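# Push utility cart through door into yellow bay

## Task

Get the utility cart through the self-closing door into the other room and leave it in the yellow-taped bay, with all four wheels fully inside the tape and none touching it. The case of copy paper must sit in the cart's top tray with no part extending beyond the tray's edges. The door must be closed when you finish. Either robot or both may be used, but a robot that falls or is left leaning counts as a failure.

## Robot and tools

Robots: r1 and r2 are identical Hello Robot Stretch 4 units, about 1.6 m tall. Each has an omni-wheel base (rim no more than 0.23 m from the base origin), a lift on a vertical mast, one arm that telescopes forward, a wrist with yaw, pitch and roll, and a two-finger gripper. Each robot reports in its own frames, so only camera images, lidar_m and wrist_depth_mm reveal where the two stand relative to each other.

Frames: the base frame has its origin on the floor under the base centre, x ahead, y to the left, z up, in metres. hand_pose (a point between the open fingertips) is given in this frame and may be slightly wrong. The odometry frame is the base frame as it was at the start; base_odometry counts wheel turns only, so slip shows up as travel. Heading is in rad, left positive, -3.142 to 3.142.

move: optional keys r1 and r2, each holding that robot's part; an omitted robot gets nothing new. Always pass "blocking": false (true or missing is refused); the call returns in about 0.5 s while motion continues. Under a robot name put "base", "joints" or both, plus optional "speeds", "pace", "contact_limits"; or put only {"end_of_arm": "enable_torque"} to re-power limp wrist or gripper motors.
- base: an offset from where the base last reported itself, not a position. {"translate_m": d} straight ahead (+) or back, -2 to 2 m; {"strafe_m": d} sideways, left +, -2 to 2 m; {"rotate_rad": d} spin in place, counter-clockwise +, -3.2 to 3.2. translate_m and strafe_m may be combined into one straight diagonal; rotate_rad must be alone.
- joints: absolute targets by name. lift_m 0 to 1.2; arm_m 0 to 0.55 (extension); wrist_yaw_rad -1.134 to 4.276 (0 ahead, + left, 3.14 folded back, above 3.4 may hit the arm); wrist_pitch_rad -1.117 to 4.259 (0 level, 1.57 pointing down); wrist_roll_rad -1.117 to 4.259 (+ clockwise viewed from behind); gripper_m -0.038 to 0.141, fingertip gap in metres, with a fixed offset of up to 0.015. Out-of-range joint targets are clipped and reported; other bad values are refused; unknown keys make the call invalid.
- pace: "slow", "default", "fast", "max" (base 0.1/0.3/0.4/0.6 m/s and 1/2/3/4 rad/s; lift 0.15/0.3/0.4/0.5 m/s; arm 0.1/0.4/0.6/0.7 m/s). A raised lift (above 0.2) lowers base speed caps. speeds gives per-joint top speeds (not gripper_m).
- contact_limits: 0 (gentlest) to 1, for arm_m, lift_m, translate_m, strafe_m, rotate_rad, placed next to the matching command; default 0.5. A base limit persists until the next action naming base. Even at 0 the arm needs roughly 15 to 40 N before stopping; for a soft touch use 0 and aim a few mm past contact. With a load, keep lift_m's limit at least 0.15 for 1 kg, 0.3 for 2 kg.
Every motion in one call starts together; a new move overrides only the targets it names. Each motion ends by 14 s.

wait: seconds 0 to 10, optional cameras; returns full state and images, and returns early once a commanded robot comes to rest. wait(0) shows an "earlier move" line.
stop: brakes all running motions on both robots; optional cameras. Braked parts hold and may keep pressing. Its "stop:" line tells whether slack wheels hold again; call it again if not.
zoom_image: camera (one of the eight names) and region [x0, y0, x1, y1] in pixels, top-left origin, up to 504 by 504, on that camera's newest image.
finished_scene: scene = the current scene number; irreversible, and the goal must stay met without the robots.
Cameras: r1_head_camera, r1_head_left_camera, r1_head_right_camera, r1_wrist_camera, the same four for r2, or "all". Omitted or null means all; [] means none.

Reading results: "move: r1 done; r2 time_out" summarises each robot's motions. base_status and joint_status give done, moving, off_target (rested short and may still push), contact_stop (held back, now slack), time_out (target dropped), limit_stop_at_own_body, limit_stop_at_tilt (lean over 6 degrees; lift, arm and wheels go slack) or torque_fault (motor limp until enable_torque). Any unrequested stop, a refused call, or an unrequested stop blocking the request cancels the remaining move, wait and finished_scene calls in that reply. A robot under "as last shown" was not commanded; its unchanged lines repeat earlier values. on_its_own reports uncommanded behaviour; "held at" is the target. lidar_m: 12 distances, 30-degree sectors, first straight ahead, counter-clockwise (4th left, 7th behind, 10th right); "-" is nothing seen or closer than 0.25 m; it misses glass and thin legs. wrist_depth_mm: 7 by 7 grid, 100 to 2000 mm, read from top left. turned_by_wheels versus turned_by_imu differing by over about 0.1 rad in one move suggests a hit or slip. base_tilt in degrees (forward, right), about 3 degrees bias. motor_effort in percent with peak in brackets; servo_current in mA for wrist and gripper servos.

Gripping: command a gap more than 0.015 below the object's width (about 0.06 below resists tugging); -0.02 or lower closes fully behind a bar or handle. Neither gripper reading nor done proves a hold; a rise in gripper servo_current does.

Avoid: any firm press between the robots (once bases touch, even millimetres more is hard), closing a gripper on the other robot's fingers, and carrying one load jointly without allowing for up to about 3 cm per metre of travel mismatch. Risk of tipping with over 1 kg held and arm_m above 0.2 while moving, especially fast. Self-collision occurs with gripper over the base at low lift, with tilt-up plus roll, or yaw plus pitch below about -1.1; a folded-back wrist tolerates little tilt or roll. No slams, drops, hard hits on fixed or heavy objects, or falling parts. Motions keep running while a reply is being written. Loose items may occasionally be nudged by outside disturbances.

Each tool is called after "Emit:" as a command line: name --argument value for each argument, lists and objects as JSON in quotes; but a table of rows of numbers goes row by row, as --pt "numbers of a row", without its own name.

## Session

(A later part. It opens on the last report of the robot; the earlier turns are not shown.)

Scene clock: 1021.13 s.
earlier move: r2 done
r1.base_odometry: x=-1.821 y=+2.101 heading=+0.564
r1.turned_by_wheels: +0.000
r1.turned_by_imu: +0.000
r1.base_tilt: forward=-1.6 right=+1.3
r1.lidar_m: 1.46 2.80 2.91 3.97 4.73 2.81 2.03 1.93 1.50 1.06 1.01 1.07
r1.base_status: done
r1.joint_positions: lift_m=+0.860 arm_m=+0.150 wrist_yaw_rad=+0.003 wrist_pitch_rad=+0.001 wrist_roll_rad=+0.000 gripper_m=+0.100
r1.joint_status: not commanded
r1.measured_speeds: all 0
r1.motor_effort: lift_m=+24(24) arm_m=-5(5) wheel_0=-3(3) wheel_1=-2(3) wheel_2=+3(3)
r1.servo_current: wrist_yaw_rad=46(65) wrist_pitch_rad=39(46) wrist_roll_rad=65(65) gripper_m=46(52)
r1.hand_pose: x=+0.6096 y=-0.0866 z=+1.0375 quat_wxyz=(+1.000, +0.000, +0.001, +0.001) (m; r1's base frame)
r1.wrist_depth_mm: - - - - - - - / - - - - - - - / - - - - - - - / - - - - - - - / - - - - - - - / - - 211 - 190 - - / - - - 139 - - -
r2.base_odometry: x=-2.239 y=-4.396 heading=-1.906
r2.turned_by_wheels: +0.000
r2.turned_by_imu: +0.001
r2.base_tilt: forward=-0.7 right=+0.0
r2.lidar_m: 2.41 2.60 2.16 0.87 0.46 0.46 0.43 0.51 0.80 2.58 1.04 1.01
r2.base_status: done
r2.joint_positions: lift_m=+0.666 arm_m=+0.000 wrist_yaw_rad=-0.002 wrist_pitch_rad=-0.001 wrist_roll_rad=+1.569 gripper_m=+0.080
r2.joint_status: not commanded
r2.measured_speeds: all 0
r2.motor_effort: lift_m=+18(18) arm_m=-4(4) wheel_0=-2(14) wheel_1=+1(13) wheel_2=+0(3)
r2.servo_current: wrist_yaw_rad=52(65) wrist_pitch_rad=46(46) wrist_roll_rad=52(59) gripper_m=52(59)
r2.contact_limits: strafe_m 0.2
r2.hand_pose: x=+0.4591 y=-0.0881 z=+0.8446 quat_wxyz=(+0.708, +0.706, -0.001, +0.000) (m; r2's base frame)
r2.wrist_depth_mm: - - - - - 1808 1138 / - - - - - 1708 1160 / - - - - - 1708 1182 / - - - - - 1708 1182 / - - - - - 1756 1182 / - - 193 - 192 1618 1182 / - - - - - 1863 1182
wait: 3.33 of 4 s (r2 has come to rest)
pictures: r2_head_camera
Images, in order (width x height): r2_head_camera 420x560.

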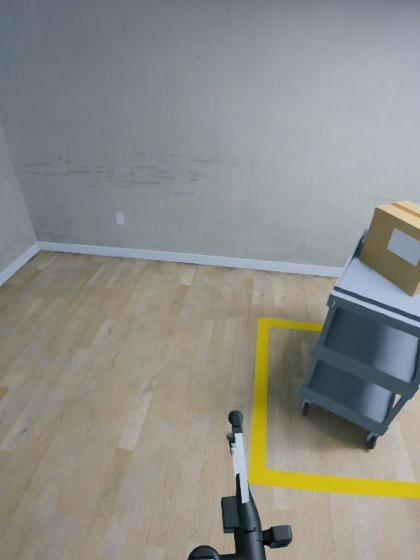

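Emit:
move --r2 '{"base":{"translate_m":0.5},"contact_limits":{"translate_m":0.2}}' --blocking false --cameras '[]'

Emit:
wait --seconds 4 --cameras '[]'

Emit:
move --r2 '{"base":{"rotate_rad":-0.6}}' --blocking false --cameras '[]'

Emit:
wait --seconds 3 --cameras '["r2_head_camera"]'

Scene clock: 1028.87 s.
move: r2 moving
r1: as last shown
r1.lidar_m: 1.45 2.79 2.91 3.96 4.74 2.80 2.04 1.92 1.49 1.07 1.02 1.08
r1.motor_effort: lift_m=+24(24) arm_m=-4(5) wheel_0=-3(3) wheel_1=-2(3) wheel_2=+3(3)
r1.servo_current: wrist_yaw_rad=59(65) wrist_pitch_rad=33(52) wrist_roll_rad=39(65) gripper_m=46(46)
r1.wrist_depth_mm: - - - - - - - / - - - - - - - / - - - - - - - / - - - - - - - / - - - - - - - / - - 211 - 189 - - / - - - 139 - - -
r2.base_odometry: x=-2.250 y=-4.426 heading=-1.906
r2.turned_by_wheels: +0.000
r2.turned_by_imu: +0.001
r2.base_tilt: forward=-0.7 right=+0.0
r2.lidar_m: 2.41 2.60 2.17 0.95 0.49 0.48 0.48 0.55 0.84 2.60 1.04 0.99
r2.base_status: translate_m moving
r2.joint_positions: lift_m=+0.666 arm_m=+0.000 wrist_yaw_rad=-0.002 wrist_pitch_rad=-0.001 wrist_roll_rad=+1.569 gripper_m=+0.080
r2.joint_status: not commanded
r2.measured_speeds: translate_m=+0.122 strafe_m=-0.001 rotate_rad=+0.001 lift_m=+0.000 arm_m=+0.000 wrist_yaw_rad=+0.000 wrist_pitch_rad=+0.000 wrist_roll_rad=+0.000
r2.motor_effort: lift_m=+18(18) arm_m=-4(4) wheel_0=+6(10) wheel_1=+7(8) wheel_2=-13(13)
r2.servo_current: wrist_yaw_rad=39(52) wrist_pitch_rad=46(46) wrist_roll_rad=46(59) gripper_m=46(52)
r2.contact_limits: translate_m 0.2
r2.hand_pose: x=+0.4591 y=-0.0881 z=+0.8446 quat_wxyz=(+0.708, +0.706, -0.001, +0.000) (m; r2's base frame)
r2.wrist_depth_mm: - - - - - 1808 1138 / - - - - - 1808 1160 / - - - - - 1708 1160 / - - - - - 1708 1182 / - - - - - 1661 1205 / - - 194 - 193 1661 1182 / - - - - - 1863 1160
pictures: none
No camera images: "cameras" was empty.

Scene clock: 1031.53 s.
earlier move: r2 done
r1.base_odometry: x=-1.821 y=+2.101 heading=+0.564
r1.turned_by_wheels: +0.000
r1.turned_by_imu: +0.000
r1.base_tilt: forward=-1.6 right=+1.3
r1.lidar_m: 1.44 2.80 2.89 3.96 4.75 2.78 2.01 1.92 1.50 1.07 1.03 1.06
r1.base_status: not commanded
r1.joint_positions: lift_m=+0.860 arm_m=+0.150 wrist_yaw_rad=+0.003 wrist_pitch_rad=+0.001 wrist_roll_rad=+0.000 gripper_m=+0.100
r1.joint_status: not commanded
r1.measured_speeds: all 0
r1.motor_effort: lift_m=+24(24) arm_m=-4(5) wheel_0=-2(3) wheel_1=-2(3) wheel_2=+3(3)
r1.servo_current: wrist_yaw_rad=46(72) wrist_pitch_rad=39(52) wrist_roll_rad=52(65) gripper_m=46(46)
r1.hand_pose: x=+0.6096 y=-0.0866 z=+1.0375 quat_wxyz=(+1.000, +0.000, +0.001, +0.001) (m; r1's base frame)
r1.wrist_depth_mm: - - - - - - - / - - - - - - - / - - - - - - - / - - - - - - - / - - - - - - - / - - 213 - 189 - - / - - - 139 - - -
r2.base_odometry: x=-2.404 y=-4.868 heading=-1.906
r2.turned_by_wheels: +0.000
r2.turned_by_imu: +0.001
r2.base_tilt: forward=-0.7 right=+0.1
r2.lidar_m: 1.93 2.20 2.03 1.96 1.06 0.86 0.94 1.08 1.61 0.81 0.64 0.93
r2.base_status: done
r2.joint_positions: lift_m=+0.666 arm_m=+0.000 wrist_yaw_rad=-0.002 wrist_pitch_rad=-0.001 wrist_roll_rad=+1.569 gripper_m=+0.080
r2.joint_status: not commanded
r2.measured_speeds: all 0
r2.motor_effort: lift_m=+18(18) arm_m=-3(4) wheel_0=+2(12) wheel_1=+3(9) wheel_2=-3(14)
r2.servo_current: wrist_yaw_rad=52(59) wrist_pitch_rad=39(46) wrist_roll_rad=39(65) gripper_m=59(59)
r2.contact_limits: translate_m 0.2
r2.hand_pose: x=+0.4591 y=-0.0881 z=+0.8446 quat_wxyz=(+0.708, +0.706, -0.001, +0.000) (m; r2's base frame)
r2.wrist_depth_mm: - - - - - 1537 1160 / - - - - - 1618 1182 / - - - - - 1618 1182 / - - - - - 1618 1160 / - - - - - 1756 1182 / - - 187 - 185 1618 1182 / - 127 - - - 1708 1160
wait: 2.67 of 4 s (r2 has come to rest)
pictures: none
No camera images: "cameras" was empty.

Scene clock: 1032.03 s.
move: r2 moving
r1: as last shown
r1.lidar_m: 1.46 2.79 2.90 3.94 4.75 2.80 2.04 1.94 1.51 1.07 1.01 1.08
r1.motor_effort: lift_m=+24(24) arm_m=-5(5) wheel_0=-3(3) wheel_1=-2(3) wheel_2=+3(3)
r1.servo_current: wrist_yaw_rad=59(65) wrist_pitch_rad=46(52) wrist_roll_rad=26(65) gripper_m=46(52)
r1.wrist_depth_mm: - - - - - - - / - - - - - - - / - - - - - - - / - - - - - - - / - - - - - - - / - - 211 - 189 - - / - - - 139 - - -
r2.base_odometry: x=-2.404 y=-4.868 heading=-2.158
r2.turned_by_wheels: -0.252
r2.turned_by_imu: -0.244
r2.base_tilt: forward=-0.7 right=+0.0
r2.lidar_m: 1.93 2.00 2.15 2.04 1.31 0.90 0.88 0.96 1.19 2.67 0.69 0.64
r2.base_status: rotate_rad moving
r2.joint_positions: lift_m=+0.666 arm_m=+0.000 wrist_yaw_rad=-0.002 wrist_pitch_rad=-0.001 wrist_roll_rad=+1.569 gripper_m=+0.080
r2.joint_status: not commanded
r2.measured_speeds: translate_m=+0.000 strafe_m=-0.001 rotate_rad=-0.978 lift_m=+0.000 arm_m=+0.000 wrist_yaw_rad=+0.000 wrist_pitch_rad=+0.000 wrist_roll_rad=+0.000
r2.motor_effort: lift_m=+18(18) arm_m=-3(4) wheel_0=+6(9) wheel_1=+11(11) wheel_2=+9(12)
r2.servo_current: wrist_yaw_rad=59(59) wrist_pitch_rad=39(46) wrist_roll_rad=52(59) gripper_m=46(59)
r2.hand_pose: x=+0.4591 y=-0.0881 z=+0.8446 quat_wxyz=(+0.708, +0.706, -0.001, +0.000) (m; r2's base frame)
r2.wrist_depth_mm: - - - - - 1708 1205 / - - - - - 1576 1205 / - - - - - 1576 1182 / - - - - - 1661 1205 / - - - - - 1618 1182 / - - 188 - 185 1618 1160 / - 128 - - - 1708 1182
pictures: none
No camera images: "cameras" was empty.

Scene clock: 1032.93 s.
earlier move: r2 done
r1.base_odometry: x=-1.821 y=+2.101 heading=+0.564
r1.turned_by_wheels: +0.000
r1.turned_by_imu: +0.000
r1.base_tilt: forward=-1.6 right=+1.3
r1.lidar_m: 1.46 2.80 2.91 3.94 4.74 2.79 2.02 1.93 1.49 1.08 1.01 1.05
r1.base_status: not commanded
r1.joint_positions: lift_m=+0.860 arm_m=+0.150 wrist_yaw_rad=+0.003 wrist_pitch_rad=+0.001 wrist_roll_rad=+0.000 gripper_m=+0.100
r1.joint_status: not commanded
r1.measured_speeds: all 0
r1.motor_effort: lift_m=+24(24) arm_m=-4(5) wheel_0=-3(3) wheel_1=-2(3) wheel_2=+3(3)
r1.servo_current: wrist_yaw_rad=59(65) wrist_pitch_rad=46(52) wrist_roll_rad=39(65) gripper_m=46(52)
r1.hand_pose: x=+0.6096 y=-0.0866 z=+1.0375 quat_wxyz=(+1.000, +0.000, +0.001, +0.001) (m; r1's base frame)
r1.wrist_depth_mm: - - - - - - - / - - - - - - - / - - - - - - - / - - - - - - - / - - - - - - - / - - 211 - 189 - - / - - - 139 - - -
r2.base_odometry: x=-2.404 y=-4.868 heading=-2.505
r2.turned_by_wheels: -0.348
r2.turned_by_imu: -0.339
r2.base_tilt: forward=-0.7 right=+0.1
r2.lidar_m: 0.67 1.92 2.12 2.06 2.04 1.12 0.87 0.94 1.00 1.48 0.86 0.66
r2.base_status: done
r2.joint_positions: lift_m=+0.666 arm_m=+0.000 wrist_yaw_rad=-0.002 wrist_pitch_rad=-0.001 wrist_roll_rad=+1.569 gripper_m=+0.080
r2.joint_status: not commanded
r2.measured_speeds: all 0
r2.motor_effort: lift_m=+18(18) arm_m=-3(4) wheel_0=+3(9) wheel_1=+2(11) wheel_2=+4(12)
r2.servo_current: wrist_yaw_rad=39(59) wrist_pitch_rad=33(46) wrist_roll_rad=52(59) gripper_m=46(59)
r2.hand_pose: x=+0.4591 y=-0.0881 z=+0.8446 quat_wxyz=(+0.708, +0.706, -0.001, +0.000) (m; r2's base frame)
r2.wrist_depth_mm: - - 691 449 - - 452 / - - 732 455 - - 452 / - - 831 459 1042 473 459 / - - - - - 1661 1229 / - - - - - 1708 1255 / - - 187 - 186 1464 1182 / - 127 - - - 1576 1182
wait: 0.90 of 3 s (r2 has come to rest)
pictures: r2_head_camera
Images, in order (width x height): r2_head_camera 420x560.

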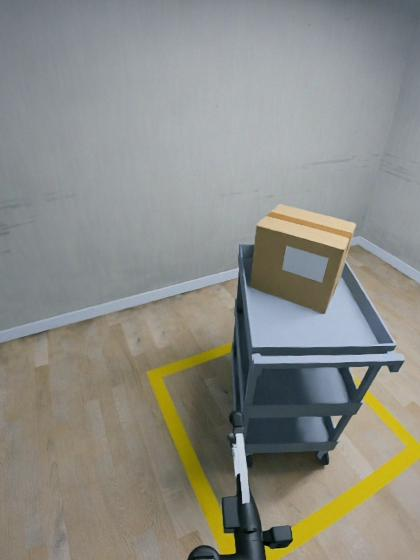

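Emit:
zoom_image --camera "r2_head_camera" --region '[140, 230, 300, 470]'

Scaled by 2.100 from the camera's 420x560 image, which has a finer 1200x1600 frame.

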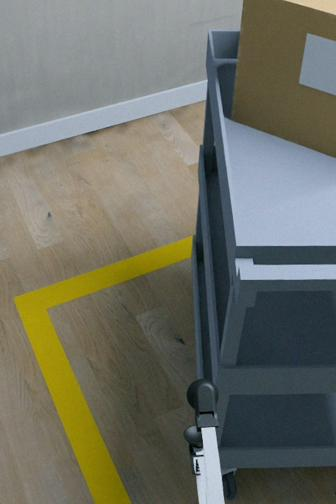

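Emit:
move --r2 '{"base":{"strafe_m":0.6},"contact_limits":{"strafe_m":0.2}}' --blocking false --cameras '[]'

Emit:
wait --seconds 4 --cameras '[]'

Emit:
move --r2 '{"base":{"rotate_rad":-0.5}}' --blocking false --cameras '[]'

Emit:
wait --seconds 3 --cameras '["r2_head_camera"]'

Emit:
zoom_image --camera "r2_head_camera" --region '[140, 200, 400, 480]'

Scene clock: 1047.37 s.
move: r2 moving
r1: as last shown
r1.lidar_m: 1.44 2.79 2.92 3.98 4.73 2.81 2.04 1.93 1.50 1.07 1.02 1.08
r1.motor_effort: lift_m=+24(24) arm_m=-5(5) wheel_0=-3(3) wheel_1=-3(3) wheel_2=+3(3)
r1.servo_current: wrist_yaw_rad=65(65) wrist_pitch_rad=39(46) wrist_roll_rad=46(65) gripper_m=39(52)
r1.wrist_depth_mm: - - - - - - - / - - - - - - - / - - - - - - - / - - - - - - - / - - - - - - - / - - 212 - 189 - - / - - - 139 - - -
r2.base_odometry: x=-2.383 y=-4.898 heading=-2.505
r2.turned_by_wheels: +0.000
r2.turned_by_imu: +0.001
r2.base_tilt: forward=-0.7 right=+0.1
r2.lidar_m: 0.77 1.91 2.10 2.04 2.01 1.13 0.89 0.94 1.04 1.46 0.86 0.65
r2.base_status: strafe_m moving
r2.joint_positions: lift_m=+0.666 arm_m=+0.000 wrist_yaw_rad=-0.002 wrist_pitch_rad=-0.001 wrist_roll_rad=+1.569 gripper_m=+0.080
r2.joint_status: not commanded
r2.measured_speeds: translate_m=+0.001 strafe_m=+0.140 rotate_rad=-0.003 lift_m=+0.000 arm_m=+0.000 wrist_yaw_rad=+0.000 wrist_pitch_rad=+0.000 wrist_roll_rad=+0.000
r2.motor_effort: lift_m=+18(18) arm_m=-3(4) wheel_0=-9(14) wheel_1=+10(13) wheel_2=+0(3)
r2.servo_current: wrist_yaw_rad=46(52) wrist_pitch_rad=39(46) wrist_roll_rad=52(59) gripper_m=59(59)
r2.contact_limits: strafe_m 0.2
r2.hand_pose: x=+0.4591 y=-0.0881 z=+0.8446 quat_wxyz=(+0.708, +0.706, -0.001, +0.000) (m; r2's base frame)
r2.wrist_depth_mm: - - 691 449 - - 452 / - - 759 455 - - 455 / - - 820 462 466 469 462 / - - - - - 1661 1255 / - - - - - 1708 1255 / - - 187 - 186 1464 1205 / - 127 - - - 1576 1182
pictures: none
No camera images: "cameras" was empty.

Scene clock: 1050.20 s.
earlier move: r2 done
r1.base_odometry: x=-1.821 y=+2.101 heading=+0.564
r1.turned_by_wheels: +0.000
r1.turned_by_imu: +0.000
r1.base_tilt: forward=-1.6 right=+1.3
r1.lidar_m: 1.48 2.79 2.89 3.95 4.71 2.81 2.02 1.94 1.49 1.08 1.01 1.07
r1.base_status: not commanded
r1.joint_positions: lift_m=+0.860 arm_m=+0.150 wrist_yaw_rad=+0.003 wrist_pitch_rad=+0.001 wrist_roll_rad=+0.000 gripper_m=+0.100
r1.joint_status: not commanded
r1.measured_speeds: all 0
r1.motor_effort: lift_m=+24(24) arm_m=-5(5) wheel_0=-3(3) wheel_1=-2(3) wheel_2=+3(3)
r1.servo_current: wrist_yaw_rad=52(65) wrist_pitch_rad=39(52) wrist_roll_rad=59(65) gripper_m=46(52)
r1.hand_pose: x=+0.6096 y=-0.0866 z=+1.0375 quat_wxyz=(+1.000, +0.000, +0.001, +0.001) (m; r1's base frame)
r1.wrist_depth_mm: - - - - - - - / - - - - - - - / - - - - - - - / - - - - - - - / - - - - - - - / - - 211 - 189 - - / - - - 139 - - -
r2.base_odometry: x=-2.048 y=-5.351 heading=-2.505
r2.turned_by_wheels: +0.000
r2.turned_by_imu: +0.001
r2.base_tilt: forward=-0.7 right=+0.0
r2.lidar_m: 1.74 1.71 1.89 1.49 1.49 1.39 1.09 1.07 1.26 1.83 0.99 1.08
r2.base_status: done
r2.joint_positions: lift_m=+0.666 arm_m=+0.000 wrist_yaw_rad=-0.002 wrist_pitch_rad=-0.001 wrist_roll_rad=+1.569 gripper_m=+0.080
r2.joint_status: not commanded
r2.measured_speeds: all 0
r2.motor_effort: lift_m=+18(18) arm_m=-3(4) wheel_0=+0(14) wheel_1=+1(13) wheel_2=+0(3)
r2.servo_current: wrist_yaw_rad=46(59) wrist_pitch_rad=39(52) wrist_roll_rad=52(59) gripper_m=52(59)
r2.contact_limits: strafe_m 0.2
r2.hand_pose: x=+0.4591 y=-0.0881 z=+0.8446 quat_wxyz=(+0.708, +0.706, -0.001, +0.000) (m; r2's base frame)
r2.wrist_depth_mm: - - - - - 1661 1255 / - - - - - 1661 1205 / - - - - - 1661 1160 / - - - - - 1618 1182 / - - - - - 1499 1182 / - - 189 - 186 1464 1160 / - 127 - - - - 1160
wait: 2.83 of 4 s (r2 has come to rest)
pictures: none
No camera images: "cameras" was empty.

Scene clock: 1050.70 s.
move: r2 moving
r1: as last shown
r1.base_tilt: forward=-1.5 right=+1.3
r1.lidar_m: 1.46 2.79 2.90 3.97 4.74 2.79 2.03 1.94 1.50 1.08 1.01 1.07
r1.servo_current: wrist_yaw_rad=65(65) wrist_pitch_rad=46(46) wrist_roll_rad=39(65) gripper_m=39(46)
r1.wrist_depth_mm: - - - - - - - / - - - - - - - / - - - - - - - / - - - - - - - / - - - - - - - / - - 212 - 189 - - / - - - 139 - - -
r2.base_odometry: x=-2.048 y=-5.351 heading=-2.757
r2.turned_by_wheels: -0.252
r2.turned_by_imu: -0.244
r2.base_tilt: forward=-0.7 right=+0.0
r2.lidar_m: 1.86 1.71 1.74 1.58 1.49 1.55 1.19 1.07 1.10 1.49 1.23 0.98
r2.base_status: rotate_rad moving
r2.joint_positions: lift_m=+0.666 arm_m=+0.000 wrist_yaw_rad=-0.002 wrist_pitch_rad=-0.001 wrist_roll_rad=+1.569 gripper_m=+0.080
r2.joint_status: not commanded
r2.measured_speeds: translate_m=+0.000 strafe_m=+0.000 rotate_rad=-0.976 lift_m=+0.000 arm_m=+0.000 wrist_yaw_rad=+0.000 wrist_pitch_rad=+0.000 wrist_roll_rad=+0.000
r2.motor_effort: lift_m=+18(18) arm_m=-3(4) wheel_0=+5(9) wheel_1=+9(9) wheel_2=+9(11)
r2.servo_current: wrist_yaw_rad=46(52) wrist_pitch_rad=46(46) wrist_roll_rad=39(52) gripper_m=46(52)
r2.hand_pose: x=+0.4591 y=-0.0881 z=+0.8446 quat_wxyz=(+0.708, +0.706, -0.001, +0.000) (m; r2's base frame)
r2.wrist_depth_mm: - - - - - 1229 - / - - - - - 1661 1118 / - - - - - 1708 1138 / - - - - - 1708 1229 / - - - - - 1618 1182 / - - 188 - 186 1499 1182 / - 128 - - - - 1182
pictures: none
No camera images: "cameras" was empty.

Scene clock: 1051.50 s.
earlier move: r2 done
r1.base_odometry: x=-1.821 y=+2.101 heading=+0.564
r1.turned_by_wheels: +0.000
r1.turned_by_imu: +0.000
r1.base_tilt: forward=-1.6 right=+1.3
r1.lidar_m: 1.47 2.79 2.91 3.97 4.72 2.82 2.03 1.93 1.49 1.05 1.00 1.07
r1.base_status: not commanded
r1.joint_positions: lift_m=+0.860 arm_m=+0.150 wrist_yaw_rad=+0.003 wrist_pitch_rad=+0.001 wrist_roll_rad=+0.000 gripper_m=+0.100
r1.joint_status: not commanded
r1.measured_speeds: all 0
r1.motor_effort: lift_m=+24(24) arm_m=-5(5) wheel_0=-3(3) wheel_1=-2(3) wheel_2=+3(3)
r1.servo_current: wrist_yaw_rad=33(65) wrist_pitch_rad=39(46) wrist_roll_rad=59(65) gripper_m=39(46)
r1.hand_pose: x=+0.6096 y=-0.0866 z=+1.0375 quat_wxyz=(+1.000, +0.000, +0.001, +0.001) (m; r1's base frame)
r1.wrist_depth_mm: - - - - - - - / - - - - - - - / - - - - - - - / - - - - - - - / - - - - - - - / - - 211 - 189 - - / - - - 139 - - -
r2.base_odometry: x=-2.048 y=-5.351 heading=-3.005
r2.turned_by_wheels: -0.248
r2.turned_by_imu: -0.241
r2.base_tilt: forward=-0.7 right=+0.0
r2.lidar_m: 1.09 1.74 1.71 1.88 1.49 1.47 1.33 1.10 1.07 1.29 1.91 0.98
r2.base_status: done
r2.joint_positions: lift_m=+0.666 arm_m=+0.000 wrist_yaw_rad=-0.002 wrist_pitch_rad=-0.001 wrist_roll_rad=+1.569 gripper_m=+0.080
r2.joint_status: not commanded
r2.measured_speeds: all 0
r2.motor_effort: lift_m=+18(18) arm_m=-4(4) wheel_0=+2(9) wheel_1=+4(9) wheel_2=+2(11)
r2.servo_current: wrist_yaw_rad=46(52) wrist_pitch_rad=46(46) wrist_roll_rad=52(59) gripper_m=52(59)
r2.hand_pose: x=+0.4591 y=-0.0881 z=+0.8446 quat_wxyz=(+0.708, +0.706, -0.001, +0.000) (m; r2's base frame)
r2.wrist_depth_mm: - - - - - 1098 - / - - - 1078 - 750 - / - - - 1078 - 1366 - / - - - - - 1921 1182 / - - - - - 1756 1098 / - - 189 - 186 1618 1255 / - 128 - - - 1661 1182
wait: 0.80 of 3 s (r2 has come to rest)
pictures: r2_head_camera
Images, in order (width x height): r2_head_camera 420x560.

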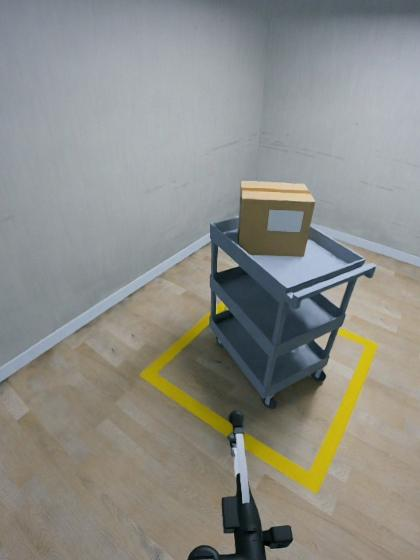

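Scaled by 1.800 from the camera's 420x560 image, which has a finer 1200x1600 frame.

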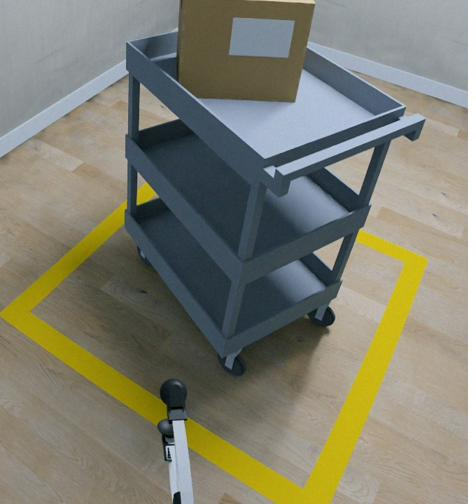

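Emit:
finished_scene --scene 1

The scene is finished: the task was done.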